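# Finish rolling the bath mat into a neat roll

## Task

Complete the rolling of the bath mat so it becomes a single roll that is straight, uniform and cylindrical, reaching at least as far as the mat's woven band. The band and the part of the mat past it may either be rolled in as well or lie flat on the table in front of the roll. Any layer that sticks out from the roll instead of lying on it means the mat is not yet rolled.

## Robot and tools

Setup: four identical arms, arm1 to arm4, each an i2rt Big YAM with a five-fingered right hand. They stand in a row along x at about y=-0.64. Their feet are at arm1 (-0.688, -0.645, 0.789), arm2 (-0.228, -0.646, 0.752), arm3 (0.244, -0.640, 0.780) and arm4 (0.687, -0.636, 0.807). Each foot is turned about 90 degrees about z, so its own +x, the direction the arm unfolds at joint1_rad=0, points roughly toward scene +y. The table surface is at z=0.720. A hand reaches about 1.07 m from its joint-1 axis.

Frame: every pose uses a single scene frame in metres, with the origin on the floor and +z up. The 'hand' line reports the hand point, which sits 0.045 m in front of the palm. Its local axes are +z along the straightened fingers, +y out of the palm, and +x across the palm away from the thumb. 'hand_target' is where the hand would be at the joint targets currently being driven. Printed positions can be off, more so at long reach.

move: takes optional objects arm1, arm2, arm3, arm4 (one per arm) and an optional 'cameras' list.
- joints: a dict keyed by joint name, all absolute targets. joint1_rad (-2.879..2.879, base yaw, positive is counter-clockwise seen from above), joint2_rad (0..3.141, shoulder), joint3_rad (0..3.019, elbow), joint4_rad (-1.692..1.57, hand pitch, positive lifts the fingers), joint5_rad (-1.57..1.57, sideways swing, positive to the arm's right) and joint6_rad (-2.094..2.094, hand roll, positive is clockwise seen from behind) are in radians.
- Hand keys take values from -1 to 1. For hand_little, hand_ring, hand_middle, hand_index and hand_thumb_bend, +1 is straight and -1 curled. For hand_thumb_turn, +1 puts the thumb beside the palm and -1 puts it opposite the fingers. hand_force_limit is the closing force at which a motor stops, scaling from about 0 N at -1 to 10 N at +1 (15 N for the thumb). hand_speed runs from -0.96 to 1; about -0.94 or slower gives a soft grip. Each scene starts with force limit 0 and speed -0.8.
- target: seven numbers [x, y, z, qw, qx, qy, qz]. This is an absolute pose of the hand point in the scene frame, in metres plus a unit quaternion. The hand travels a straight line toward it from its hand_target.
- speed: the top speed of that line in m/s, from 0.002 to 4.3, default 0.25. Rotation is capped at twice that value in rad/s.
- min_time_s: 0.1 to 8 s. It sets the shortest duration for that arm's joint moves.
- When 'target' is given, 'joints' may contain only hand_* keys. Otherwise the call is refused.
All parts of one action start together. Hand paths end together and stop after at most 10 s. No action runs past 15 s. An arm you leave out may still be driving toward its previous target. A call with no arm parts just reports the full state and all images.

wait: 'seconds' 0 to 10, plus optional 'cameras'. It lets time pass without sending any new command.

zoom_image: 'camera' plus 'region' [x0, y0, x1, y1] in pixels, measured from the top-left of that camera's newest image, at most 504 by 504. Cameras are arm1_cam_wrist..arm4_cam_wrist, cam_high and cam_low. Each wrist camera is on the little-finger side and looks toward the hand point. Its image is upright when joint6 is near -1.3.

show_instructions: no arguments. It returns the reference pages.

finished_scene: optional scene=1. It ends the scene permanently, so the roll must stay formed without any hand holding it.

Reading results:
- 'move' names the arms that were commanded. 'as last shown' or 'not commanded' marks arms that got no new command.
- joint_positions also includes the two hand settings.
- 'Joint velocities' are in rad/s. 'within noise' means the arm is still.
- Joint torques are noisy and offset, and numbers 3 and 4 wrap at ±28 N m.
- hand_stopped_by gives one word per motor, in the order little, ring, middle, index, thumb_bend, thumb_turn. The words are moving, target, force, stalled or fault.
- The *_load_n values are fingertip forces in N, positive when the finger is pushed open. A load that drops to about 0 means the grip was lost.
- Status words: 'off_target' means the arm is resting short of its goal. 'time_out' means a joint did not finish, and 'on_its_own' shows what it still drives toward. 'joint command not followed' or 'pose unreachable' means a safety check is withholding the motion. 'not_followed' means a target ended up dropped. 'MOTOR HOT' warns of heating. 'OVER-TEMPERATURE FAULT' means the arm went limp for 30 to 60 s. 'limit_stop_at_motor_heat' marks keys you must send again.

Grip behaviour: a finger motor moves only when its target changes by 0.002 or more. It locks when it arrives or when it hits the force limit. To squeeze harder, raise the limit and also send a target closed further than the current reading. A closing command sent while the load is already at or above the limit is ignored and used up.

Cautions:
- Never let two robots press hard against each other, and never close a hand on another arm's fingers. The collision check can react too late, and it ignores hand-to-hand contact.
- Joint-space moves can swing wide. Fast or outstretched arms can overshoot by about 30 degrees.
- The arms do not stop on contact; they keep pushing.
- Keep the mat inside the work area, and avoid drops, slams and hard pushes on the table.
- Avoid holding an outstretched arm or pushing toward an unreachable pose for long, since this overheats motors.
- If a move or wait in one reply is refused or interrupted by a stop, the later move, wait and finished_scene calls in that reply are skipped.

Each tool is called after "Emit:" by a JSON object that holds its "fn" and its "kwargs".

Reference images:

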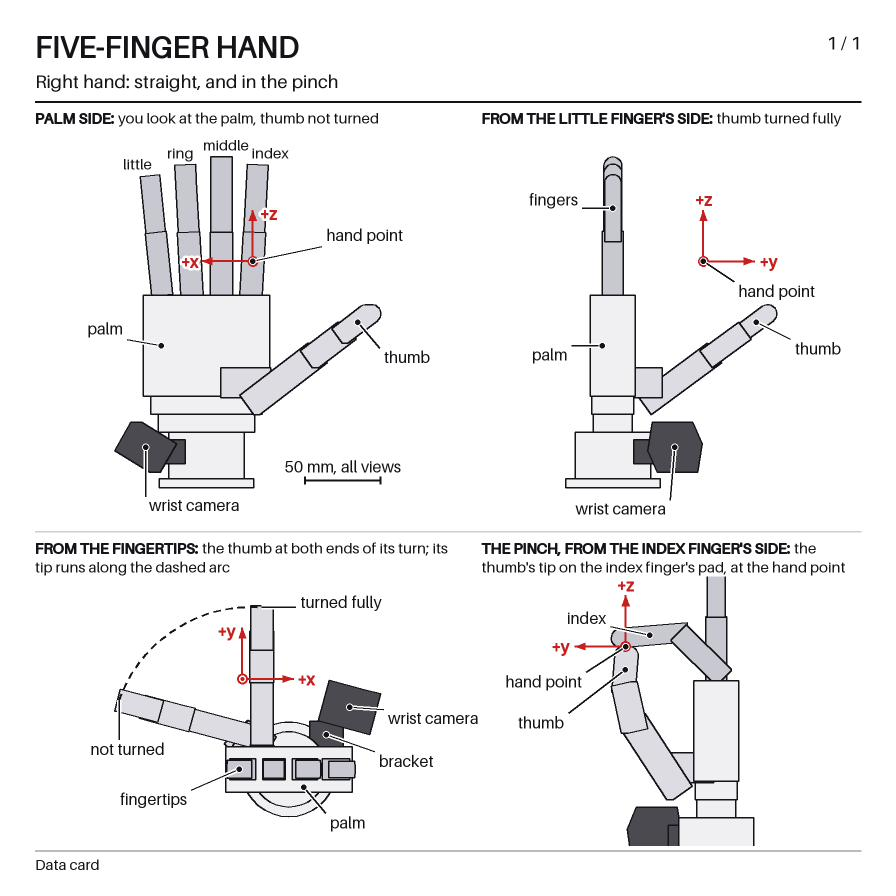

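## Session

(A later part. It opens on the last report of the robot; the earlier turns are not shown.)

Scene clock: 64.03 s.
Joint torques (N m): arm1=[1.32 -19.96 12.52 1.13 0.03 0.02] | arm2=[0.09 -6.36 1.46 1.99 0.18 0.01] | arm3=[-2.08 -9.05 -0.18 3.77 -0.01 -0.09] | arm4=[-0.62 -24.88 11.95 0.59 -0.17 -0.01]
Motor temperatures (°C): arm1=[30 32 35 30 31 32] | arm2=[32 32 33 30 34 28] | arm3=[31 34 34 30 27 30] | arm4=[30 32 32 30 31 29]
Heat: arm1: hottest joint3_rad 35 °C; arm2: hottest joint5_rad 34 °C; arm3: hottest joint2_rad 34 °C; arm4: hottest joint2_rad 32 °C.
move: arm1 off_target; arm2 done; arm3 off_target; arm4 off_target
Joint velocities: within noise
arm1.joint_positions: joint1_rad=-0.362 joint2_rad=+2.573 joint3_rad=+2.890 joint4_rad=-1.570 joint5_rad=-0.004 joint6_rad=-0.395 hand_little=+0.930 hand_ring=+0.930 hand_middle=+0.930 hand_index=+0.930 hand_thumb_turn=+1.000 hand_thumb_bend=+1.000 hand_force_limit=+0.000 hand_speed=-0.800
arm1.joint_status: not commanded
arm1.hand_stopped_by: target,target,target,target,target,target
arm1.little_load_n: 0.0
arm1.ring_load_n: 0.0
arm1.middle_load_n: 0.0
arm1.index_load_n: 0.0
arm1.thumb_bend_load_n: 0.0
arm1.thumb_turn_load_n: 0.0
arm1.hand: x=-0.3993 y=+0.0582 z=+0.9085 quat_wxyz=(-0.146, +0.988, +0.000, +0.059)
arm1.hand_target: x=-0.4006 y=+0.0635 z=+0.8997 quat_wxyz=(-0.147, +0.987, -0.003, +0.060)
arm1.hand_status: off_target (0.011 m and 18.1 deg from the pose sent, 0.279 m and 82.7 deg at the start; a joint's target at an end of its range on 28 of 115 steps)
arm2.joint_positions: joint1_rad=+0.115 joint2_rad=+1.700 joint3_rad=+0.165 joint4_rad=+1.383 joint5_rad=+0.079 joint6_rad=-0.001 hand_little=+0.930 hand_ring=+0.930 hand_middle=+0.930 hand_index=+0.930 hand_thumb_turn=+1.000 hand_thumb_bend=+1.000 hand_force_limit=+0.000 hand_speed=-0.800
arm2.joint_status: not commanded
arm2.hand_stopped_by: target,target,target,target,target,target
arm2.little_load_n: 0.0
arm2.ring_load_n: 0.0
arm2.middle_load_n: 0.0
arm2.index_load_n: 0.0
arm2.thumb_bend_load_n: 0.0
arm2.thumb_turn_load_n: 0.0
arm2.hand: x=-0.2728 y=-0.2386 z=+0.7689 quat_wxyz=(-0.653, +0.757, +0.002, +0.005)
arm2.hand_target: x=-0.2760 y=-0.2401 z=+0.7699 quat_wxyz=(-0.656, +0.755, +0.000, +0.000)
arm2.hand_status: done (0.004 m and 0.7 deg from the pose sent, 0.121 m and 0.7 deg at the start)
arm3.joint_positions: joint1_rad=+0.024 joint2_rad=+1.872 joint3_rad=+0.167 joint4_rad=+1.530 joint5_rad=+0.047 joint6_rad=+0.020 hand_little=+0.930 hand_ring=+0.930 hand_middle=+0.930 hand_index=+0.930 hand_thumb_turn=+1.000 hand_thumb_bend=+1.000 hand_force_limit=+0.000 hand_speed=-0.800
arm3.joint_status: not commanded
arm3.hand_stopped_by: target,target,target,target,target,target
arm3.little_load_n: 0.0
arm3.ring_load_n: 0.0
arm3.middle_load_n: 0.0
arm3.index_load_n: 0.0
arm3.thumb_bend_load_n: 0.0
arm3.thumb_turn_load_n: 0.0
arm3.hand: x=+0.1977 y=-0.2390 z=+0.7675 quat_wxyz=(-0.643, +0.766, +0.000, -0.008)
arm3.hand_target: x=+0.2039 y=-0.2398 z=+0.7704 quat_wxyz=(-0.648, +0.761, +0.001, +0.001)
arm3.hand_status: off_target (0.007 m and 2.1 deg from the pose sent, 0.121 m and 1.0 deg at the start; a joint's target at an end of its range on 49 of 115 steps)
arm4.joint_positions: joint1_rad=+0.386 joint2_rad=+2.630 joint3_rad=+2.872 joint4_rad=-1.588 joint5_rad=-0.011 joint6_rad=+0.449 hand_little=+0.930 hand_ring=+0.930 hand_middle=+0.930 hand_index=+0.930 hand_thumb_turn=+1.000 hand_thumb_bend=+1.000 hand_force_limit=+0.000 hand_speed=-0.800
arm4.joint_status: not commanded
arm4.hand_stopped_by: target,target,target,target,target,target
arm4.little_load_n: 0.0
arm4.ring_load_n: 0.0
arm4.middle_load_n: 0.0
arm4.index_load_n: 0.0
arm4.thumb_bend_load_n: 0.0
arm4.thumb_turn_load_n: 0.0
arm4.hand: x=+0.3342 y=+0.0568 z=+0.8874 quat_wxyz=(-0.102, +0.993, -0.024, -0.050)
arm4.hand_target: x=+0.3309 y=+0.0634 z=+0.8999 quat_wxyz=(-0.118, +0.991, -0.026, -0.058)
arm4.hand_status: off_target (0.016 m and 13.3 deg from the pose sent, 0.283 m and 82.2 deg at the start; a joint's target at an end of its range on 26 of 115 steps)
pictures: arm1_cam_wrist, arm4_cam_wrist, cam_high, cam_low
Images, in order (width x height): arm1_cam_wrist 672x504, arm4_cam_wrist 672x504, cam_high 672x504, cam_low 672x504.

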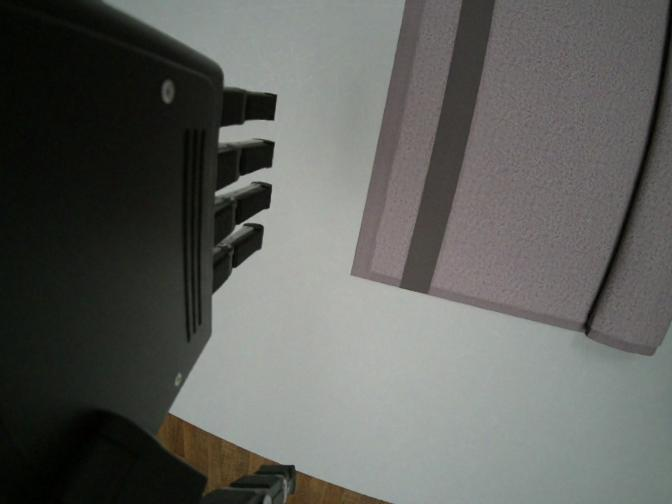

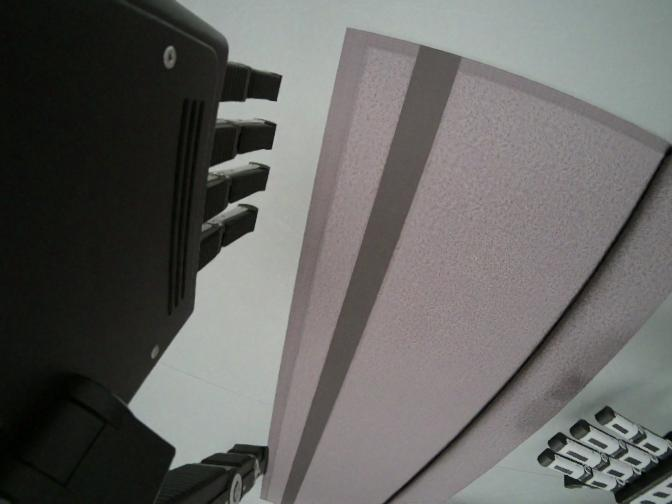

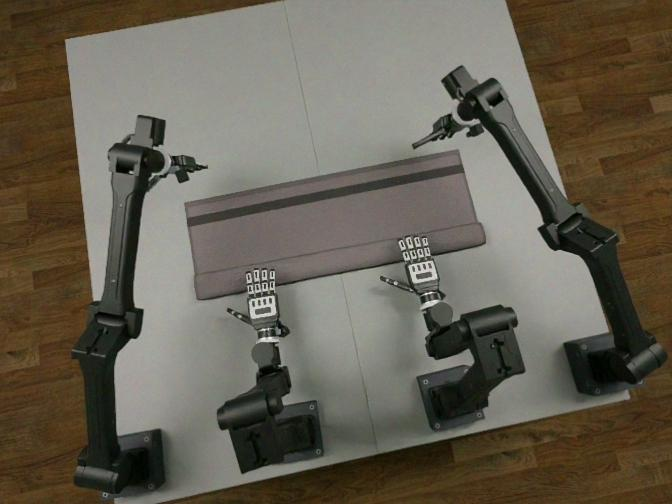

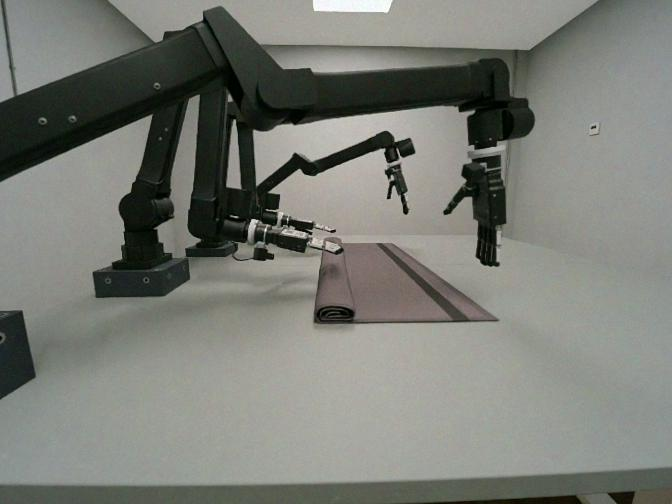

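Emit:
{"fn": "move", "kwargs": {"arm1": {"target": [-0.40, 0.015, 0.84, 0.0872, -0.9962, 0, 0], "speed": 0.12}, "arm4": {"target": [0.33, 0.015, 0.84, 0.0872, -0.9962, 0, 0], "speed": 0.12}, "cameras": ["cam_low","cam_high","arm1_cam_wrist","arm4_cam_wrist"]}}

Scene clock: 68.33 s.
Joint torques (N m): arm1=[0.67 -22.59 8.35 1.54 -0.2 -0.17] | arm2=[-0.26 -7.71 1.28 2.02 0.11 0.06] | arm3=[-2.14 -9.11 -0.17 3.75 0 -0.08] | arm4=[-0.79 -26.99 6.78 1.33 0.07 -0.18]
Motor temperatures (°C): arm1=[30 33 36 30 31 32] | arm2=[32 32 33 30 34 28] | arm3=[31 34 34 30 27 30] | arm4=[30 33 33 30 31 29]
Heat: arm1: hottest joint3_rad 36 °C; arm2: hottest joint5_rad 34 °C; arm3: hottest joint2_rad 34 °C; arm4: hottest joint2_rad 33 °C.
move: arm1 done; arm4 off_target
Joint velocities: within noise
arm1.joint_positions: joint1_rad=-0.395 joint2_rad=+2.481 joint3_rad=+2.538 joint4_rad=-1.466 joint5_rad=-0.070 joint6_rad=-0.420 hand_little=+0.930 hand_ring=+0.930 hand_middle=+0.930 hand_index=+0.930 hand_thumb_turn=+1.000 hand_thumb_bend=+1.000 hand_force_limit=+0.000 hand_speed=-0.800
arm1.joint_status: not commanded
arm1.hand_stopped_by: target,target,target,target,target,target
arm1.little_load_n: 0.0
arm1.ring_load_n: 0.0
arm1.middle_load_n: 0.0
arm1.index_load_n: 0.0
arm1.thumb_bend_load_n: 0.0
arm1.thumb_turn_load_n: 0.0
arm1.hand: x=-0.4030 y=+0.0166 z=+0.8445 quat_wxyz=(-0.087, +0.996, -0.002, +0.001)
arm1.hand_target: x=-0.4000 y=+0.0150 z=+0.8400 quat_wxyz=(-0.087, +0.996, +0.000, +0.000)
arm1.hand_status: done (0.006 m and 0.3 deg from the pose sent, 0.081 m and 9.6 deg at the start)
arm2, arm3: as last shown
arm2.index_load_n: -0.5
arm3.hand_target: x=+0.2039 y=-0.2398 z=+0.7704 quat_wxyz=(-0.648, +0.761, +0.000, +0.001)
arm4.joint_positions: joint1_rad=+0.436 joint2_rad=+2.486 joint3_rad=+2.445 joint4_rad=-1.402 joint5_rad=+0.069 joint6_rad=+0.448 hand_little=+0.930 hand_ring=+0.930 hand_middle=+0.930 hand_index=+0.930 hand_thumb_turn=+1.000 hand_thumb_bend=+1.000 hand_force_limit=+0.000 hand_speed=-0.800
arm4.joint_status: not commanded
arm4.hand_stopped_by: target,target,target,target,target,target
arm4.little_load_n: 0.0
arm4.ring_load_n: 0.0
arm4.middle_load_n: 0.0
arm4.index_load_n: 0.0
arm4.thumb_bend_load_n: 0.0
arm4.thumb_turn_load_n: 0.0
arm4.hand: x=+0.3303 y=+0.0121 z=+0.8259 quat_wxyz=(-0.074, +0.997, -0.002, +0.005)
arm4.hand_target: x=+0.3300 y=+0.0149 z=+0.8401 quat_wxyz=(-0.087, +0.996, +0.000, +0.000)
arm4.hand_status: off_target (0.014 m and 1.6 deg from the pose sent, 0.063 m and 6.6 deg at the start)
pictures: arm1_cam_wrist, arm4_cam_wrist, cam_high, cam_low
Images, in order (width x height): arm1_cam_wrist 672x504, arm4_cam_wrist 672x504, cam_high 672x504, cam_low 672x504.

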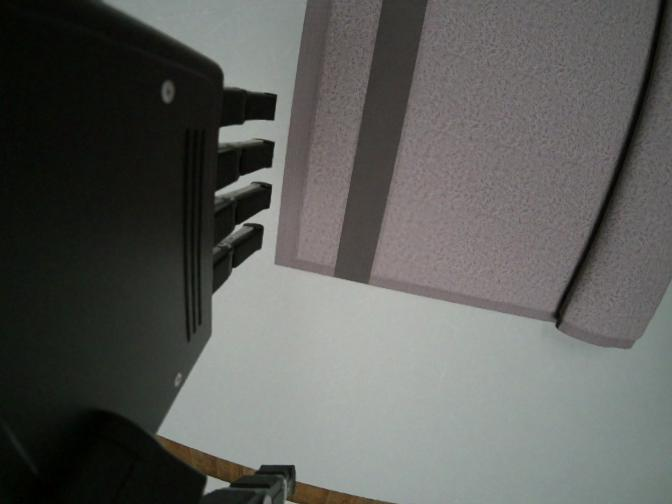

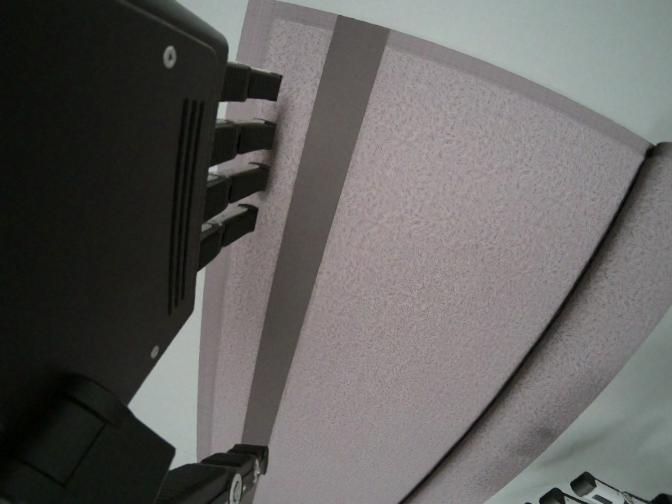

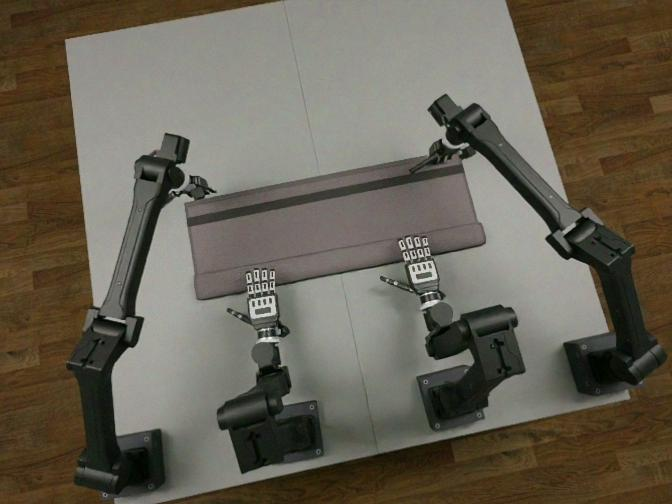

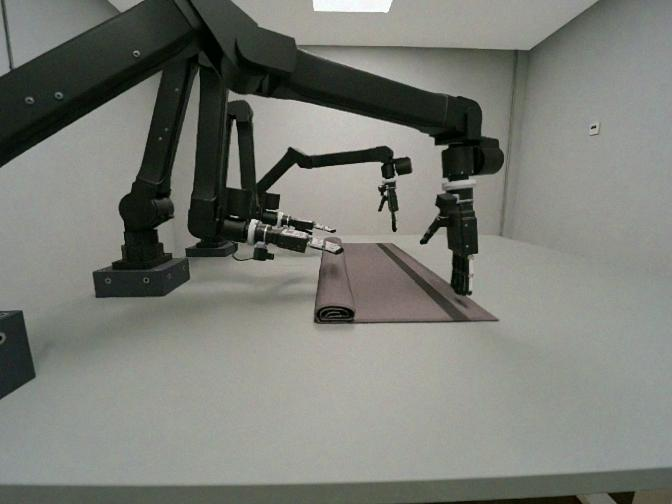

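Emit:
{"fn": "move", "kwargs": {"arm1": {"target": [-0.40, 0.012, 0.795, 0.0872, -0.9962, 0, 0], "speed": 0.05}, "arm4": {"target": [0.33, 0.012, 0.795, 0.0872, -0.9962, 0, 0], "speed": 0.05}, "cameras": ["cam_low","arm1_cam_wrist","arm4_cam_wrist"]}}

Scene clock: 70.17 s.
Joint torques (N m): arm1=[0.15 -22.95 8.35 1.44 -0.21 -0.14] | arm2=[0.15 -6.59 1.52 2.07 0.13 0.05] | arm3=[-2.14 -9 -0.18 3.74 0 -0.09] | arm4=[-0.26 -23.94 6.19 1.84 0.02 -0.09]
Motor temperatures (°C): arm1=[30 33 36 30 31 32] | arm2=[32 32 32 30 34 28] | arm3=[31 34 33 31 27 30] | arm4=[30 33 33 30 31 29]
Heat: arm1: hottest joint3_rad 36 °C; arm2: hottest joint5_rad 34 °C; arm3: hottest joint2_rad 34 °C; arm4: hottest joint2_rad 33 °C.
move: arm1 done; arm4 off_target
Joint velocities: within noise
arm1.joint_positions: joint1_rad=-0.395 joint2_rad=+2.475 joint3_rad=+2.401 joint4_rad=-1.340 joint5_rad=-0.070 joint6_rad=-0.422 hand_little=+0.930 hand_ring=+0.930 hand_middle=+0.930 hand_index=+0.930 hand_thumb_turn=+1.000 hand_thumb_bend=+1.000 hand_force_limit=+0.000 hand_speed=-0.800
arm1.joint_status: not commanded
arm1.hand_stopped_by: target,target,target,target,target,target
arm1.little_load_n: 0.0
arm1.ring_load_n: 0.0
arm1.middle_load_n: 0.0
arm1.index_load_n: 0.0
arm1.thumb_bend_load_n: 0.0
arm1.thumb_turn_load_n: 0.0
arm1.hand: x=-0.4039 y=+0.0142 z=+0.7970 quat_wxyz=(-0.086, +0.996, -0.001, +0.001)
arm1.hand_target: x=-0.4000 y=+0.0120 z=+0.7951 quat_wxyz=(-0.087, +0.996, +0.000, +0.000)
arm1.hand_status: done (0.005 m and 0.2 deg from the pose sent, 0.050 m and 0.3 deg at the start)
arm2, arm3: as last shown
arm2.index_load_n: 0.0
arm2.thumb_turn_load_n: -0.5
arm3.middle_load_n: -0.5
arm4.joint_positions: joint1_rad=+0.436 joint2_rad=+2.459 joint3_rad=+2.344 joint4_rad=-1.300 joint5_rad=+0.070 joint6_rad=+0.448 hand_little=+0.930 hand_ring=+0.930 hand_middle=+0.930 hand_index=+0.930 hand_thumb_turn=+1.000 hand_thumb_bend=+1.000 hand_force_limit=+0.000 hand_speed=-0.800
arm4.joint_status: not commanded
arm4.hand_stopped_by: target,target,target,target,target,target
arm4.little_load_n: 0.0
arm4.ring_load_n: 0.0
arm4.middle_load_n: -2.5
arm4.index_load_n: 0.0
arm4.thumb_bend_load_n: 0.0
arm4.thumb_turn_load_n: 0.0
arm4.hand: x=+0.3303 y=+0.0131 z=+0.8075 quat_wxyz=(-0.088, +0.996, -0.003, -0.001)
arm4.hand_target: x=+0.3302 y=+0.0118 z=+0.7952 quat_wxyz=(-0.087, +0.996, +0.000, +0.000)
arm4.hand_status: off_target (0.013 m and 0.3 deg from the pose sent, 0.031 m and 1.6 deg at the start)
pictures: arm1_cam_wrist, arm4_cam_wrist, cam_low
Images, in order (width x height): arm1_cam_wrist 672x504, arm4_cam_wrist 672x504, cam_low 672x504.

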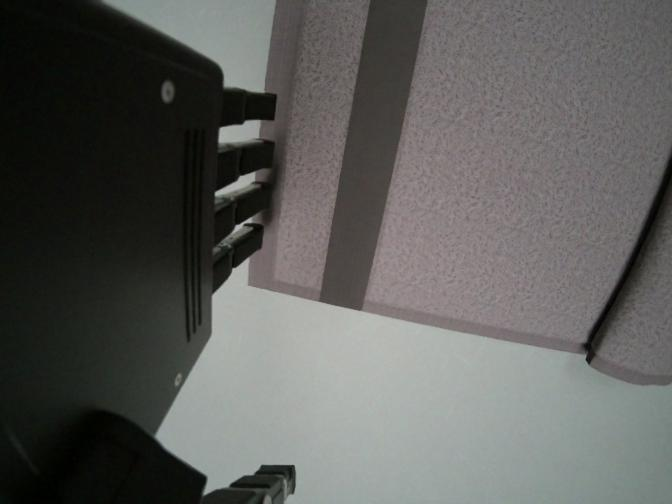

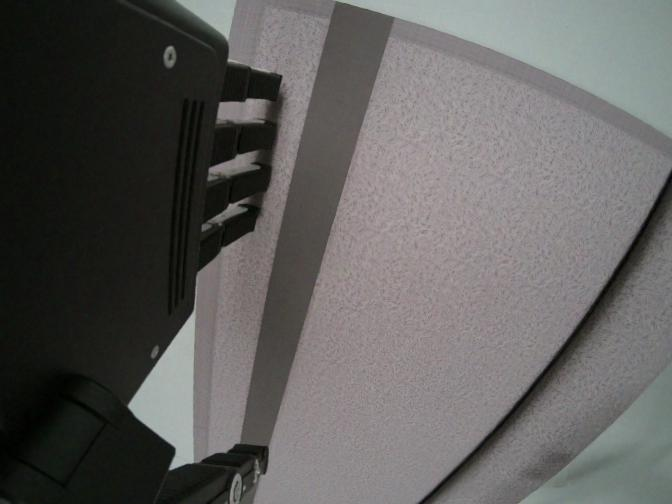

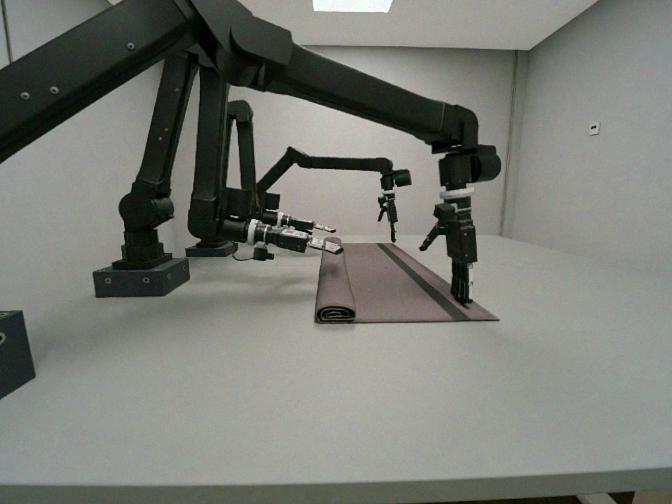

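Emit:
{"fn": "move", "kwargs": {"arm1": {"target": [-0.40, -0.006, 0.80, 0.0872, -0.9962, 0, 0], "speed": 0.05}}}

Emit:
{"fn": "move", "kwargs": {"arm1": {"target": [-0.40, -0.006, 0.775, 0.0872, -0.9962, 0, 0], "speed": 0.04}, "arm4": {"target": [0.33, 0.012, 0.787, 0.0872, -0.9962, 0, 0], "speed": 0.04}, "cameras": ["cam_high","arm1_cam_wrist","arm4_cam_wrist"]}}

Scene clock: 71.77 s.
Joint torques (N m): arm1=[0.56 -22.18 8.58 1.5 -0.23 -0.14] | arm2=[0.21 -7.59 1.51 2.21 0.08 0.07] | arm3=[-2.14 -9.11 -0.2 3.75 -0.01 -0.08] | arm4=[-0.15 -23.65 6.22 1.98 -0.02 -0.14]
Motor temperatures (°C): arm1=[30 34 36 30 31 32] | arm2=[32 32 32 30 34 28] | arm3=[31 34 33 31 27 30] | arm4=[30 33 33 30 31 29]
Heat: arm1: hottest joint3_rad 36 °C; arm2: hottest joint5_rad 34 °C; arm3: hottest joint2_rad 34 °C; arm4: hottest joint2_rad 33 °C.
move: arm1 done
Joint velocities: within noise
arm1.joint_positions: joint1_rad=-0.401 joint2_rad=+2.398 joint3_rad=+2.277 joint4_rad=-1.290 joint5_rad=-0.072 joint6_rad=-0.432 hand_little=+0.930 hand_ring=+0.930 hand_middle=+0.930 hand_index=+0.930 hand_thumb_turn=+1.000 hand_thumb_bend=+1.000 hand_force_limit=+0.000 hand_speed=-0.800
arm1.joint_status: not commanded
arm1.hand_stopped_by: target,target,target,target,target,target
arm1.little_load_n: 0.0
arm1.ring_load_n: 0.0
arm1.middle_load_n: 0.0
arm1.index_load_n: 0.0
arm1.thumb_bend_load_n: 0.0
arm1.thumb_turn_load_n: 0.5
arm1.hand: x=-0.4067 y=-0.0020 z=+0.8043 quat_wxyz=(-0.087, +0.996, +0.001, +0.001)
arm1.hand_target: x=-0.4001 y=-0.0059 z=+0.8002 quat_wxyz=(-0.087, +0.996, +0.000, +0.000)
arm1.hand_status: done (0.009 m and 0.2 deg from the pose sent, 0.021 m and 0.2 deg at the start)
arm2, arm3, arm4: as last shown
arm2.thumb_turn_load_n: 0.0
arm3.middle_load_n: 0.0
pictures: none

Scene clock: 72.93 s.
Joint torques (N m): arm1=[0.26 -20.13 8.66 1.44 -0.25 -0.15] | arm2=[-0.21 -6.12 1.37 2.19 0.18 0.13] | arm3=[-2.2 -9.11 -0.18 3.75 -0.01 -0.09] | arm4=[-0.73 -23.77 6.06 2.06 0.03 -0.11]
Motor temperatures (°C): arm1=[30 34 36 30 31 32] | arm2=[32 32 32 30 34 28] | arm3=[31 34 33 31 27 30] | arm4=[30 34 33 30 31 29]
Heat: arm1: hottest joint3_rad 36 °C; arm2: hottest joint5_rad 34 °C; arm3: hottest joint2_rad 34 °C; arm4: hottest joint2_rad 34 °C.
move: arm1 off_target; arm4 off_target
Joint velocities: within noise
arm1.joint_positions: joint1_rad=-0.401 joint2_rad=+2.398 joint3_rad=+2.238 joint4_rad=-1.237 joint5_rad=-0.072 joint6_rad=-0.432 hand_little=+0.930 hand_ring=+0.930 hand_middle=+0.930 hand_index=+0.930 hand_thumb_turn=+1.000 hand_thumb_bend=+1.000 hand_force_limit=+0.000 hand_speed=-0.800
arm1.joint_status: not commanded
arm1.hand_stopped_by: target,target,target,target,target,target
arm1.little_load_n: 0.0
arm1.ring_load_n: 0.0
arm1.middle_load_n: 0.0
arm1.index_load_n: 0.0
arm1.thumb_bend_load_n: 0.0
arm1.thumb_turn_load_n: 0.0
arm1.hand: x=-0.4058 y=-0.0003 z=+0.7894 quat_wxyz=(-0.094, +0.996, +0.001, +0.004)
arm1.hand_target: x=-0.4002 y=-0.0062 z=+0.7753 quat_wxyz=(-0.087, +0.996, +0.000, +0.000)
arm1.hand_status: off_target (0.017 m and 0.9 deg from the pose sent, 0.030 m and 0.2 deg at the start)
arm2, arm3: as last shown
arm3.index_load_n: -0.5
arm4.joint_positions: joint1_rad=+0.436 joint2_rad=+2.454 joint3_rad=+2.333 joint4_rad=-1.285 joint5_rad=+0.070 joint6_rad=+0.448 hand_little=+0.930 hand_ring=+0.930 hand_middle=+0.930 hand_index=+0.930 hand_thumb_turn=+1.000 hand_thumb_bend=+1.000 hand_force_limit=+0.000 hand_speed=-0.800
arm4.joint_status: not commanded
arm4.hand_stopped_by: target,target,target,target,target,target
arm4.little_load_n: 0.0
arm4.ring_load_n: 0.0
arm4.middle_load_n: -2.5
arm4.index_load_n: 0.0
arm4.thumb_bend_load_n: 0.0
arm4.thumb_turn_load_n: 0.0
arm4.hand: x=+0.3298 y=+0.0141 z=+0.8066 quat_wxyz=(-0.092, +0.996, -0.003, -0.003)
arm4.hand_target: x=+0.3303 y=+0.0117 z=+0.7872 quat_wxyz=(-0.087, +0.996, +0.000, +0.000)
arm4.hand_status: off_target (0.020 m and 0.7 deg from the pose sent, 0.020 m and 0.3 deg at the start)
pictures: arm1_cam_wrist, arm4_cam_wrist, cam_high
Images, in order (width x height): arm1_cam_wrist 672x504, arm4_cam_wrist 672x504, cam_high 672x504.

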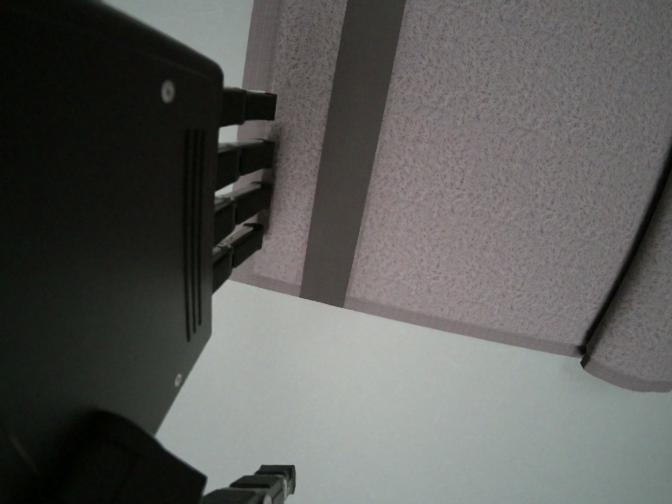

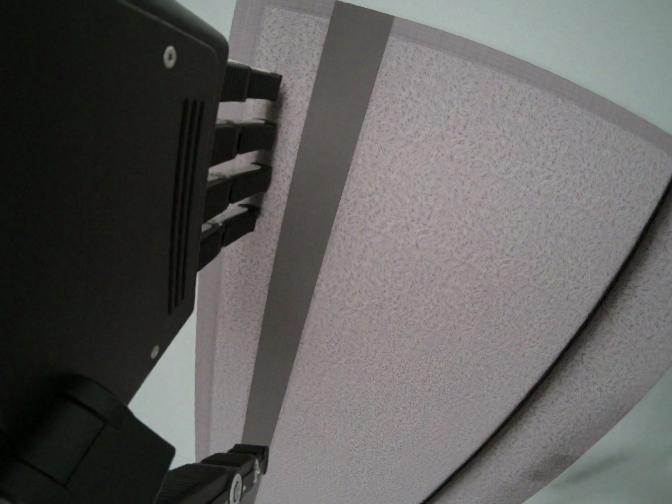

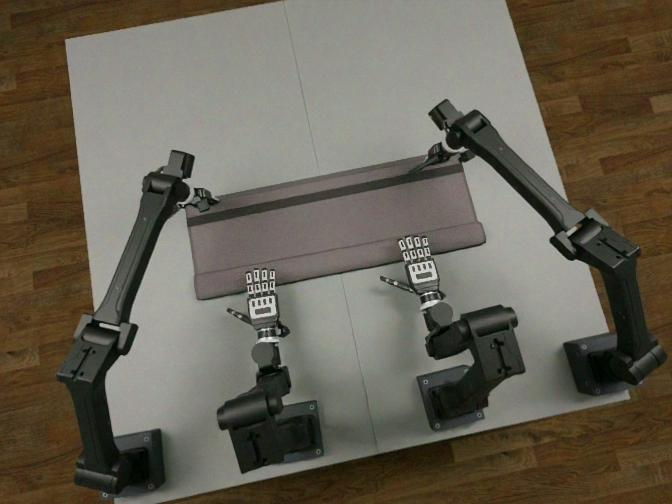

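Emit:
{"fn": "move", "kwargs": {"arm1": {"target": [-0.40, -0.006, 0.762, 0.0872, -0.9962, 0, 0], "speed": 0.04}, "arm4": {"target": [0.33, 0.012, 0.775, 0.0872, -0.9962, 0, 0], "speed": 0.04}, "arm2": {"target": [-0.276, -0.24, 0.705, 0.656, -0.755, 0, 0], "speed": 0.08}, "arm3": {"target": [0.204, -0.24, 0.705, 0.656, -0.755, 0, 0], "speed": 0.08}}}

Emit:
{"fn": "move", "kwargs": {"arm2": {"target": [-0.276, -0.19, 0.70, 0.656, -0.755, 0, 0], "speed": 0.05}, "arm3": {"target": [0.204, -0.19, 0.70, 0.656, -0.755, 0, 0], "speed": 0.05}, "cameras": ["cam_high","cam_low"]}}

Emit:
{"fn": "zoom_image", "kwargs": {"camera": "cam_low", "region": [200, 200, 420, 365]}}

Emit:
{"fn": "zoom_image", "kwargs": {"camera": "cam_high", "region": [140, 140, 540, 400]}}

Scene clock: 74.97 s.
Joint torques (N m): arm1=[0.03 -19.78 8.21 1.55 -0.17 -0.11] | arm2=[-0.09 -5.95 0.42 1.29 0.04 0.04] | arm3=[-2.14 -8.29 -0.1 2.56 0 -0.09] | arm4=[-0.91 -22.3 5.48 1.91 -0.02 -0.11]
Motor temperatures (°C): arm1=[30 35 36 30 31 32] | arm2=[32 32 32 30 34 28] | arm3=[31 34 33 31 27 30] | arm4=[30 34 33 30 31 29]
Heat: arm1: hottest joint3_rad 36 °C; arm2: hottest joint5_rad 34 °C; arm3: hottest joint2_rad 34 °C; arm4: hottest joint2_rad 34 °C.
move: arm1 off_target; arm2 off_target; arm3 off_target; arm4 off_target
Joint velocities: within noise
arm1.joint_positions: joint1_rad=-0.401 joint2_rad=+2.398 joint3_rad=+2.224 joint4_rad=-1.208 joint5_rad=-0.074 joint6_rad=-0.432 hand_little=+0.930 hand_ring=+0.930 hand_middle=+0.930 hand_index=+0.930 hand_thumb_turn=+1.000 hand_thumb_bend=+1.000 hand_force_limit=+0.000 hand_speed=-0.800
arm1.joint_status: not commanded
arm1.hand_stopped_by: target,target,target,target,target,target
arm1.little_load_n: 0.0
arm1.ring_load_n: 0.0
arm1.middle_load_n: 0.5
arm1.index_load_n: 0.0
arm1.thumb_bend_load_n: 0.0
arm1.thumb_turn_load_n: 0.0
arm1.hand: x=-0.4050 y=+0.0024 z=+0.7836 quat_wxyz=(-0.100, +0.995, +0.002, +0.006)
arm1.hand_target: x=-0.4004 y=-0.0064 z=+0.7625 quat_wxyz=(-0.087, +0.996, +0.000, +0.000)
arm1.hand_status: off_target (0.024 m and 1.7 deg from the pose sent, 0.028 m and 0.9 deg at the start)
arm2.joint_positions: joint1_rad=+0.115 joint2_rad=+1.968 joint3_rad=+0.209 joint4_rad=+1.561 joint5_rad=+0.079 joint6_rad=+0.008 hand_little=+0.930 hand_ring=+0.930 hand_middle=+0.930 hand_index=+0.930 hand_thumb_turn=+1.000 hand_thumb_bend=+1.000 hand_force_limit=+0.000 hand_speed=-0.800
arm2.joint_status: not commanded
arm2.hand_stopped_by: target,target,target,target,target,target
arm2.little_load_n: 0.0
arm2.ring_load_n: 0.5
arm2.middle_load_n: 4.5
arm2.index_load_n: 1.5
arm2.thumb_bend_load_n: -0.5
arm2.thumb_turn_load_n: 0.0
arm2.hand: x=-0.2736 y=-0.2353 z=+0.7199 quat_wxyz=(-0.636, +0.772, +0.000, +0.004)
arm2.hand_target: x=-0.2760 y=-0.2400 z=+0.7060 quat_wxyz=(-0.622, +0.783, +0.003, +0.002)
arm2.hand_status: off_target (0.016 m and 3.1 deg from the pose sent, 0.064 m and 0.7 deg at the start; a joint's target at an end of its range on 32 of 42 steps)
arm3.joint_positions: joint1_rad=+0.024 joint2_rad=+2.048 joint3_rad=+0.224 joint4_rad=+1.559 joint5_rad=+0.047 joint6_rad=+0.017 hand_little=+0.930 hand_ring=+0.930 hand_middle=+0.930 hand_index=+0.930 hand_thumb_turn=+1.000 hand_thumb_bend=+1.000 hand_force_limit=+0.000 hand_speed=-0.800
arm3.joint_status: not commanded
arm3.hand_stopped_by: target,target,target,target,target,target
arm3.little_load_n: 0.0
arm3.ring_load_n: 1.0
arm3.middle_load_n: 1.0
arm3.index_load_n: 1.0
arm3.thumb_bend_load_n: 0.0
arm3.thumb_turn_load_n: -0.5
arm3.hand: x=+0.1978 y=-0.2373 z=+0.7171 quat_wxyz=(-0.607, +0.794, +0.002, -0.005)
arm3.hand_target: x=+0.2039 y=-0.2399 z=+0.7059 quat_wxyz=(-0.598, +0.802, +0.004, +0.004)
arm3.hand_status: off_target (0.014 m and 7.2 deg from the pose sent, 0.063 m and 2.2 deg at the start; a joint's target at an end of its range on 42 of 42 steps)
arm4.joint_positions: joint1_rad=+0.436 joint2_rad=+2.448 joint3_rad=+2.318 joint4_rad=-1.257 joint5_rad=+0.071 joint6_rad=+0.448 hand_little=+0.930 hand_ring=+0.930 hand_middle=+0.930 hand_index=+0.930 hand_thumb_turn=+1.000 hand_thumb_bend=+1.000 hand_force_limit=+0.000 hand_speed=-0.800
arm4.joint_status: not commanded
arm4.hand_stopped_by: target,target,target,target,target,target
arm4.little_load_n: 0.0
arm4.ring_load_n: 0.0
arm4.middle_load_n: -2.5
arm4.index_load_n: 0.0
arm4.thumb_bend_load_n: 0.0
arm4.thumb_turn_load_n: 0.0
arm4.hand: x=+0.3283 y=+0.0176 z=+0.8051 quat_wxyz=(-0.100, +0.995, -0.003, -0.006)
arm4.hand_target: x=+0.3305 y=+0.0112 z=+0.7756 quat_wxyz=(-0.087, +0.996, +0.000, +0.000)
arm4.hand_status: off_target (0.031 m and 1.7 deg from the pose sent, 0.032 m and 0.7 deg at the start)
pictures: none

Scene clock: 76.97 s.
Joint torques (N m): arm1=[-0.09 -19.25 8.34 1.68 -0.22 -0.18] | arm2=[-1.26 -6.77 0.95 1.22 -0.17 -0.03] | arm3=[-2.32 -10.64 0.43 2.56 0.06 -0.09] | arm4=[-0.21 -23.06 5.55 1.92 -0.05 -0.15]
Motor temperatures (°C): arm1=[30 35 36 30 31 32] | arm2=[32 32 32 30 34 28] | arm3=[31 34 33 31 27 30] | arm4=[30 34 33 30 31 29]
Heat: arm1: hottest joint3_rad 36 °C; arm2: hottest joint5_rad 34 °C; arm3: hottest joint2_rad 34 °C; arm4: hottest joint2_rad 34 °C.
move: arm2 off_target; arm3 off_target
Joint velocities: within noise
arm1, arm4: as last shown
arm2.joint_positions: joint1_rad=+0.115 joint2_rad=+2.032 joint3_rad=+0.334 joint4_rad=+1.561 joint5_rad=+0.070 joint6_rad=+0.008 hand_little=+0.930 hand_ring=+0.930 hand_middle=+0.930 hand_index=+0.930 hand_thumb_turn=+1.000 hand_thumb_bend=+1.000 hand_force_limit=+0.000 hand_speed=-0.800
arm2.joint_status: not commanded
arm2.hand_stopped_by: target,target,target,target,target,target
arm2.little_load_n: 0.0
arm2.ring_load_n: 0.5
arm2.middle_load_n: 5.0
arm2.index_load_n: 2.0
arm2.thumb_bend_load_n: 0.0
arm2.thumb_turn_load_n: 0.0
arm2.hand: x=-0.2790 y=-0.1862 z=+0.7182 quat_wxyz=(-0.659, +0.752, +0.001, -0.001)
arm2.hand_target: x=-0.2761 y=-0.1902 z=+0.7009 quat_wxyz=(-0.644, +0.765, +0.001, +0.001)
arm2.hand_status: off_target (0.019 m and 0.5 deg from the pose sent, 0.050 m and 3.1 deg at the start; a joint's target at an end of its range on 59 of 60 steps)
arm3.joint_positions: joint1_rad=+0.017 joint2_rad=+2.118 joint3_rad=+0.348 joint4_rad=+1.559 joint5_rad=+0.035 joint6_rad=+0.017 hand_little=+0.930 hand_ring=+0.930 hand_middle=+0.930 hand_index=+0.930 hand_thumb_turn=+1.000 hand_thumb_bend=+1.000 hand_force_limit=+0.000 hand_speed=-0.800
arm3.joint_status: not commanded
arm3.hand_stopped_by: target,target,target,target,target,target
arm3.little_load_n: 0.0
arm3.ring_load_n: 0.0
arm3.middle_load_n: 0.0
arm3.index_load_n: 0.0
arm3.thumb_bend_load_n: 0.0
arm3.thumb_turn_load_n: 0.0
arm3.hand: x=+0.1961 y=-0.1904 z=+0.7086 quat_wxyz=(-0.628, +0.778, +0.002, -0.008)
arm3.hand_target: x=+0.2038 y=-0.1899 z=+0.7007 quat_wxyz=(-0.623, +0.782, +0.002, +0.002)
arm3.hand_status: off_target (0.012 m and 4.2 deg from the pose sent, 0.051 m and 7.2 deg at the start; a joint's target at an end of its range on 60 of 60 steps)
arm4.joint_positions: joint1_rad=+0.436 joint2_rad=+2.448 joint3_rad=+2.318 joint4_rad=-1.254 joint5_rad=+0.071 joint6_rad=+0.448 hand_little=+0.930 hand_ring=+0.930 hand_middle=+0.930 hand_index=+0.930 hand_thumb_turn=+1.000 hand_thumb_bend=+1.000 hand_force_limit=+0.000 hand_speed=-0.800
arm4.middle_load_n: -2.0
arm4.hand: x=+0.3280 y=+0.0184 z=+0.8052 quat_wxyz=(-0.102, +0.995, -0.003, -0.007)
Images, in order (width x height): cam_high 672x504, cam_low 672x504.

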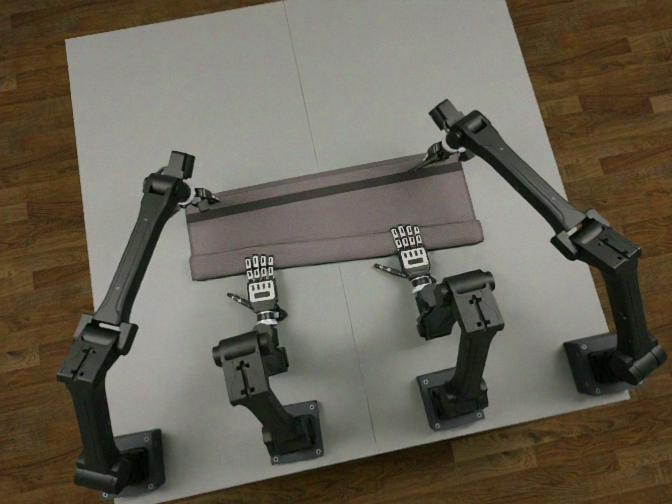

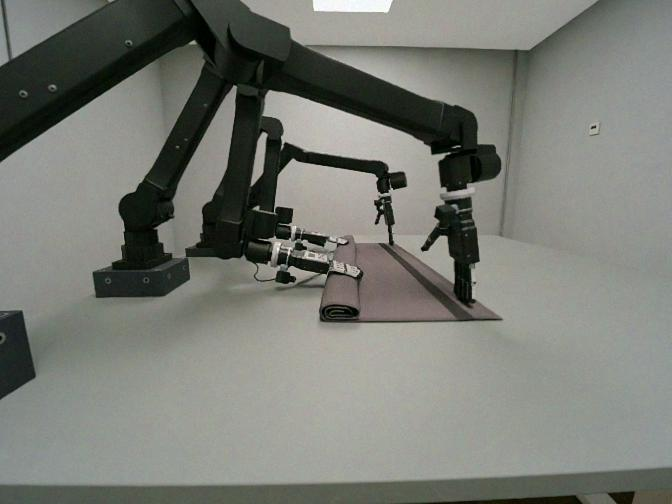

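Scaled by 2.291 from the camera's image (finer frame: 960x720).

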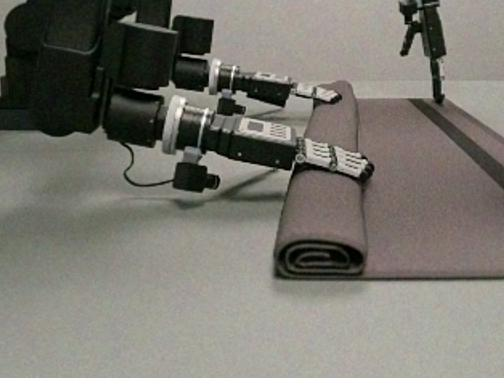

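Scaled by 1.260 from the camera's image (finer frame: 960x720).

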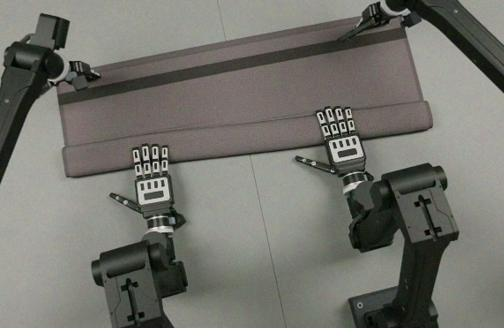

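Emit:
{"fn": "move", "kwargs": {"arm2": {"target": [-0.276, -0.20, 0.77, 0.656, -0.755, 0, 0], "speed": 0.1}, "arm3": {"target": [0.25, -0.20, 0.775, 0.656, -0.755, 0, 0], "speed": 0.1}}}

Emit:
{"fn": "move", "kwargs": {"arm3": {"target": [0.25, -0.24, 0.765, 0.656, -0.755, 0, 0], "speed": 0.1}}}

Emit:
{"fn": "move", "kwargs": {"arm3": {"target": [0.25, -0.235, 0.69, 0.656, -0.755, 0, 0], "speed": 0.08}}}

Emit:
{"fn": "move", "kwargs": {"arm3": {"target": [0.25, -0.185, 0.685, 0.656, -0.755, 0, 0], "speed": 0.05}, "cameras": ["cam_high","cam_low"]}}

Emit:
{"fn": "zoom_image", "kwargs": {"camera": "cam_low", "region": [200, 200, 420, 365]}}

Emit:
{"fn": "zoom_image", "kwargs": {"camera": "cam_high", "region": [140, 140, 540, 400]}}

Scene clock: 79.53 s.
Joint torques (N m): arm1=[-0.26 -20.01 8.12 1.44 -0.19 -0.17] | arm2=[-1.73 -9.58 1.96 1.32 0.04 -0.06] | arm3=[-1.9 -13.1 0.47 2.19 -0.03 -0.09] | arm4=[-0.97 -22.01 5.72 1.88 -0.07 -0.12]
Motor temperatures (°C): arm1=[30 36 36 30 31 32] | arm2=[32 32 32 30 34 28] | arm3=[31 34 33 31 27 30] | arm4=[30 34 33 30 31 29]
Heat: arm1: hottest joint2_rad 36 °C; arm2: hottest joint5_rad 34 °C; arm3: hottest joint2_rad 34 °C; arm4: hottest joint2_rad 34 °C.
move: arm2 done; arm3 done
Joint velocities: within noise
arm1, arm4: as last shown
arm1.thumb_turn_load_n: -0.5
arm2.joint_positions: joint1_rad=+0.115 joint2_rad=+1.741 joint3_rad=+0.271 joint4_rad=+1.323 joint5_rad=+0.070 joint6_rad=+0.008 hand_little=+0.930 hand_ring=+0.930 hand_middle=+0.930 hand_index=+0.930 hand_thumb_turn=+1.000 hand_thumb_bend=+1.000 hand_force_limit=+0.000 hand_speed=-0.800
arm2.joint_status: not commanded
arm2.hand_stopped_by: target,target,target,target,target,target
arm2.little_load_n: 0.0
arm2.ring_load_n: 0.0
arm2.middle_load_n: 0.0
arm2.index_load_n: 0.0
arm2.thumb_bend_load_n: 0.0
arm2.thumb_turn_load_n: 0.0
arm2.hand: x=-0.2779 y=-0.1989 z=+0.7671 quat_wxyz=(-0.655, +0.756, +0.001, -0.001)
arm2.hand_target: x=-0.2759 y=-0.2000 z=+0.7699 quat_wxyz=(-0.656, +0.755, +0.000, +0.000)
arm2.hand_status: done (0.004 m and 0.3 deg from the pose sent, 0.054 m and 0.5 deg at the start)
arm3.joint_positions: joint1_rad=-0.164 joint2_rad=+1.883 joint3_rad=+0.272 joint4_rad=+1.464 joint5_rad=-0.137 joint6_rad=-0.005 hand_little=+0.930 hand_ring=+0.930 hand_middle=+0.930 hand_index=+0.930 hand_thumb_turn=+1.000 hand_thumb_bend=+1.000 hand_force_limit=+0.000 hand_speed=-0.800
arm3.joint_status: not commanded
arm3.hand_stopped_by: target,target,target,target,target,target
arm3.little_load_n: 0.0
arm3.ring_load_n: 0.0
arm3.middle_load_n: 0.0
arm3.index_load_n: 0.0
arm3.thumb_bend_load_n: 0.0
arm3.thumb_turn_load_n: -0.5
arm3.hand: x=+0.2444 y=-0.1988 z=+0.7695 quat_wxyz=(-0.653, +0.757, -0.002, -0.008)
arm3.hand_target: x=+0.2498 y=-0.2001 z=+0.7748 quat_wxyz=(-0.656, +0.755, +0.000, +0.000)
arm3.hand_status: done (0.008 m and 1.1 deg from the pose sent, 0.086 m and 4.2 deg at the start)
pictures: none

Scene clock: 80.53 s.
Joint torques (N m): arm1=[0.26 -18.9 8.31 1.58 -0.19 -0.11] | arm2=[-0.85 -10.17 1.84 1.44 0.04 0.08] | arm3=[-2.02 -8.7 -0.21 3.71 -0.02 -0.06] | arm4=[-0.26 -22.48 5.63 1.83 -0.05 -0.13]
Motor temperatures (°C): arm1=[30 36 37 30 31 32] | arm2=[32 32 32 30 34 28] | arm3=[31 34 33 31 27 30] | arm4=[30 34 33 30 31 29]
Heat: arm1: hottest joint3_rad 37 °C; arm2: hottest joint5_rad 34 °C; arm3: hottest joint2_rad 34 °C; arm4: hottest joint2_rad 34 °C.
move: arm3 off_target
Joint velocities: within noise
arm1, arm2, arm4: as last shown
arm1.thumb_turn_load_n: 0.0
arm3.joint_positions: joint1_rad=-0.186 joint2_rad=+1.886 joint3_rad=+0.179 joint4_rad=+1.530 joint5_rad=-0.163 joint6_rad=-0.015 hand_little=+0.930 hand_ring=+0.930 hand_middle=+0.930 hand_index=+0.930 hand_thumb_turn=+1.000 hand_thumb_bend=+1.000 hand_force_limit=+0.000 hand_speed=-0.800
arm3.joint_status: not commanded
arm3.hand_stopped_by: target,target,target,target,target,target
arm3.little_load_n: 0.0
arm3.ring_load_n: 0.0
arm3.middle_load_n: 0.0
arm3.index_load_n: 0.0
arm3.thumb_bend_load_n: 0.0
arm3.thumb_turn_load_n: 0.0
arm3.hand: x=+0.2441 y=-0.2375 z=+0.7649 quat_wxyz=(-0.643, +0.766, -0.001, -0.009)
arm3.hand_target: x=+0.2499 y=-0.2397 z=+0.7655 quat_wxyz=(-0.646, +0.763, +0.001, +0.000)
arm3.hand_status: off_target (0.006 m and 2.2 deg from the pose sent, 0.042 m and 1.1 deg at the start; a joint's target at an end of its range on 20 of 30 steps)
arm4.thumb_bend_load_n: -0.5
pictures: none

Scene clock: 82.00 s.
Joint torques (N m): arm1=[-0.03 -19.72 8.08 1.36 -0.13 -0.19] | arm2=[-1.49 -9.88 1.92 1.17 0.02 0.02] | arm3=[-1.9 -5.89 -0.1 2.48 0.08 -0.15] | arm4=[-0.5 -22.71 5.75 1.69 -0.05 -0.09]
Motor temperatures (°C): arm1=[30 37 37 30 31 32] | arm2=[32 32 32 30 34 28] | arm3=[31 34 33 31 27 30] | arm4=[30 34 33 30 31 29]
Heat: arm1: hottest joint2_rad 37 °C; arm2: hottest joint5_rad 34 °C; arm3: hottest joint2_rad 34 °C; arm4: hottest joint2_rad 34 °C.
move: arm3 off_target
Joint velocities: within noise
arm1, arm2, arm4: as last shown
arm1.joint_positions: joint1_rad=-0.401 joint2_rad=+2.398 joint3_rad=+2.224 joint4_rad=-1.208 joint5_rad=-0.075 joint6_rad=-0.432 hand_little=+0.930 hand_ring=+0.930 hand_middle=+0.930 hand_index=+0.930 hand_thumb_turn=+1.000 hand_thumb_bend=+1.000 hand_force_limit=+0.000 hand_speed=-0.800
arm1.hand: x=-0.4051 y=+0.0025 z=+0.7836 quat_wxyz=(-0.100, +0.995, +0.002, +0.006)
arm3.joint_positions: joint1_rad=-0.186 joint2_rad=+2.069 joint3_rad=+0.262 joint4_rad=+1.560 joint5_rad=-0.174 joint6_rad=-0.037 hand_little=+0.930 hand_ring=+0.930 hand_middle=+0.931 hand_index=+0.930 hand_thumb_turn=+1.000 hand_thumb_bend=+1.000 hand_force_limit=+0.000 hand_speed=-0.800
arm3.joint_status: not commanded
arm3.hand_stopped_by: target,target,target,target,target,target
arm3.little_load_n: -0.5
arm3.ring_load_n: 2.0
arm3.middle_load_n: 7.5
arm3.index_load_n: 1.0
arm3.thumb_bend_load_n: 0.0
arm3.thumb_turn_load_n: -0.5
arm3.hand: x=+0.2451 y=-0.2250 z=+0.7160 quat_wxyz=(-0.616, +0.787, +0.008, -0.011)
arm3.hand_target: x=+0.2496 y=-0.2357 z=+0.6919 quat_wxyz=(-0.593, +0.805, +0.009, -0.005)
arm3.hand_status: off_target (0.028 m and 6.1 deg from the pose sent, 0.075 m and 2.3 deg at the start; a joint's target at an end of its range on 44 of 44 steps)
arm4.joint_positions: joint1_rad=+0.436 joint2_rad=+2.448 joint3_rad=+2.318 joint4_rad=-1.249 joint5_rad=+0.071 joint6_rad=+0.448 hand_little=+0.930 hand_ring=+0.930 hand_middle=+0.930 hand_index=+0.930 hand_thumb_turn=+1.000 hand_thumb_bend=+1.000 hand_force_limit=+0.000 hand_speed=-0.800
arm4.middle_load_n: -1.5
arm4.thumb_bend_load_n: 0.0
arm4.hand: x=+0.3275 y=+0.0195 z=+0.8052 quat_wxyz=(-0.104, +0.995, -0.003, -0.008)
arm4.hand_target: x=+0.3305 y=+0.0113 z=+0.7756 quat_wxyz=(-0.087, +0.996, +0.000, +0.000)
pictures: none

Scene clock: 84.13 s.
Joint torques (N m): arm1=[0.26 -20.19 8.53 1.28 -0.13 -0.19] | arm2=[-1.55 -10.46 1.87 1.42 0.04 -0.06] | arm3=[0.09 -7.41 0.35 2.47 0.39 0.06] | arm4=[-0.38 -22.48 5.67 1.59 -0.02 -0.11]
Motor temperatures (°C): arm1=[30 37 37 30 31 32] | arm2=[32 32 32 30 34 28] | arm3=[31 34 33 31 27 30] | arm4=[30 34 33 30 31 29]
Heat: arm1: hottest joint2_rad 37 °C; arm2: hottest joint5_rad 34 °C; arm3: hottest joint2_rad 34 °C; arm4: hottest joint2_rad 34 °C.
move: arm3 off_target
Joint velocities: within noise
arm1, arm2, arm4: as last shown
arm1.hand: x=-0.4052 y=+0.0025 z=+0.7836 quat_wxyz=(-0.100, +0.995, +0.002, +0.006)
arm2.middle_load_n: -0.5
arm2.thumb_turn_load_n: -0.5
arm3.joint_positions: joint1_rad=-0.183 joint2_rad=+2.124 joint3_rad=+0.385 joint4_rad=+1.560 joint5_rad=-0.153 joint6_rad=-0.037 hand_little=+0.930 hand_ring=+0.930 hand_middle=+0.931 hand_index=+0.930 hand_thumb_turn=+1.000 hand_thumb_bend=+1.000 hand_force_limit=+0.000 hand_speed=-0.800
arm3.joint_status: not commanded
arm3.hand_stopped_by: target,target,target,target,target,target
arm3.little_load_n: 0.0
arm3.ring_load_n: 1.0
arm3.middle_load_n: 7.0
arm3.index_load_n: 2.0
arm3.thumb_bend_load_n: 0.0
arm3.thumb_turn_load_n: 0.0
arm3.hand: x=+0.2551 y=-0.1755 z=+0.7132 quat_wxyz=(-0.642, +0.767, +0.006, +0.000)
arm3.hand_target: x=+0.2502 y=-0.1860 z=+0.6867 quat_wxyz=(-0.619, +0.785, +0.005, -0.003)
arm3.hand_status: off_target (0.030 m and 2.2 deg from the pose sent, 0.051 m and 6.1 deg at the start; a joint's target at an end of its range on 63 of 64 steps)
arm4.joint_positions: joint1_rad=+0.436 joint2_rad=+2.448 joint3_rad=+2.318 joint4_rad=-1.243 joint5_rad=+0.071 joint6_rad=+0.448 hand_little=+0.930 hand_ring=+0.930 hand_middle=+0.930 hand_index=+0.930 hand_thumb_turn=+1.000 hand_thumb_bend=+1.000 hand_force_limit=+0.000 hand_speed=-0.800
arm4.middle_load_n: -0.5
arm4.hand: x=+0.3268 y=+0.0209 z=+0.8053 quat_wxyz=(-0.106, +0.994, -0.003, -0.009)
arm4.hand_target: x=+0.3305 y=+0.0112 z=+0.7756 quat_wxyz=(-0.087, +0.996, +0.000, +0.000)
Images, in order (width x height): cam_high 672x504, cam_low 672x504.

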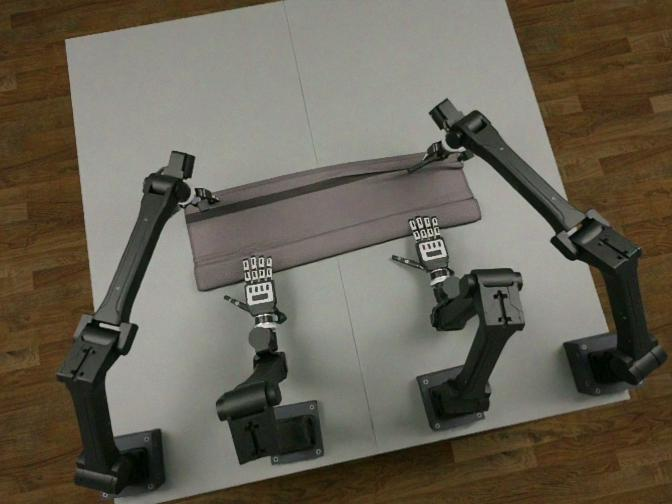

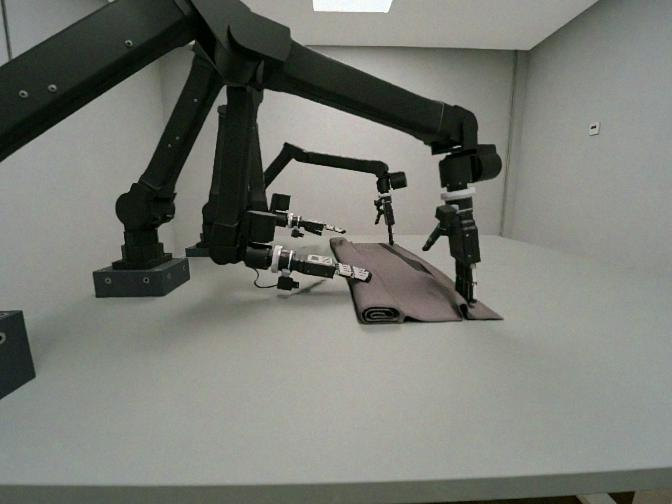

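Scaled by 2.291 from the camera's image (finer frame: 960x720).

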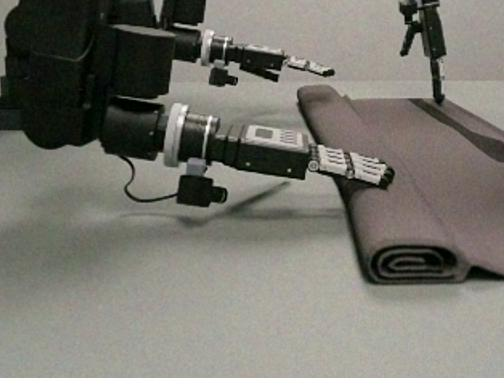

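Scaled by 1.260 from the camera's image (finer frame: 960x720).

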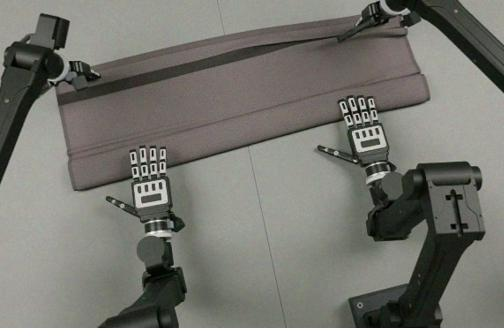

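Emit:
{"fn": "zoom_image", "kwargs": {"camera": "cam_high", "region": [320, 130, 500, 265]}}

Emit:
{"fn": "zoom_image", "kwargs": {"camera": "cam_high", "region": [170, 160, 350, 295]}}

Emit:
{"fn": "zoom_image", "kwargs": {"camera": "cam_low", "region": [320, 230, 520, 340]}}

Scaled by 2.800 from the camera's image (finer frame: 960x720).

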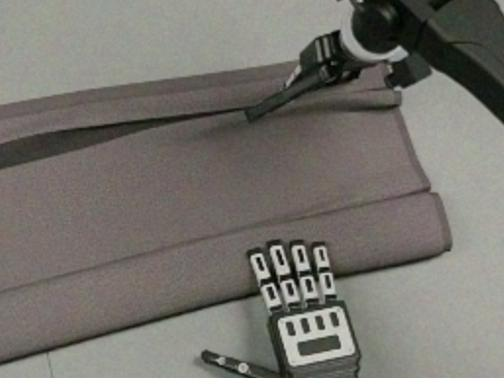

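Scaled by 2.800 from the camera's image (finer frame: 960x720).

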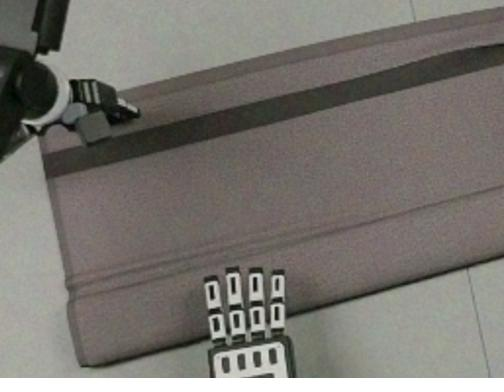

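Scaled by 2.520 from the camera's image (finer frame: 960x720).

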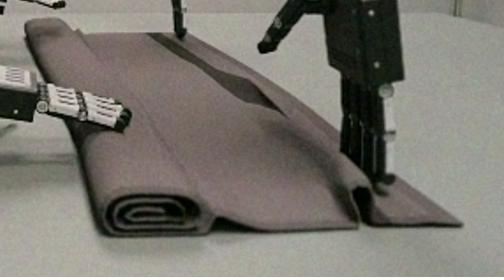

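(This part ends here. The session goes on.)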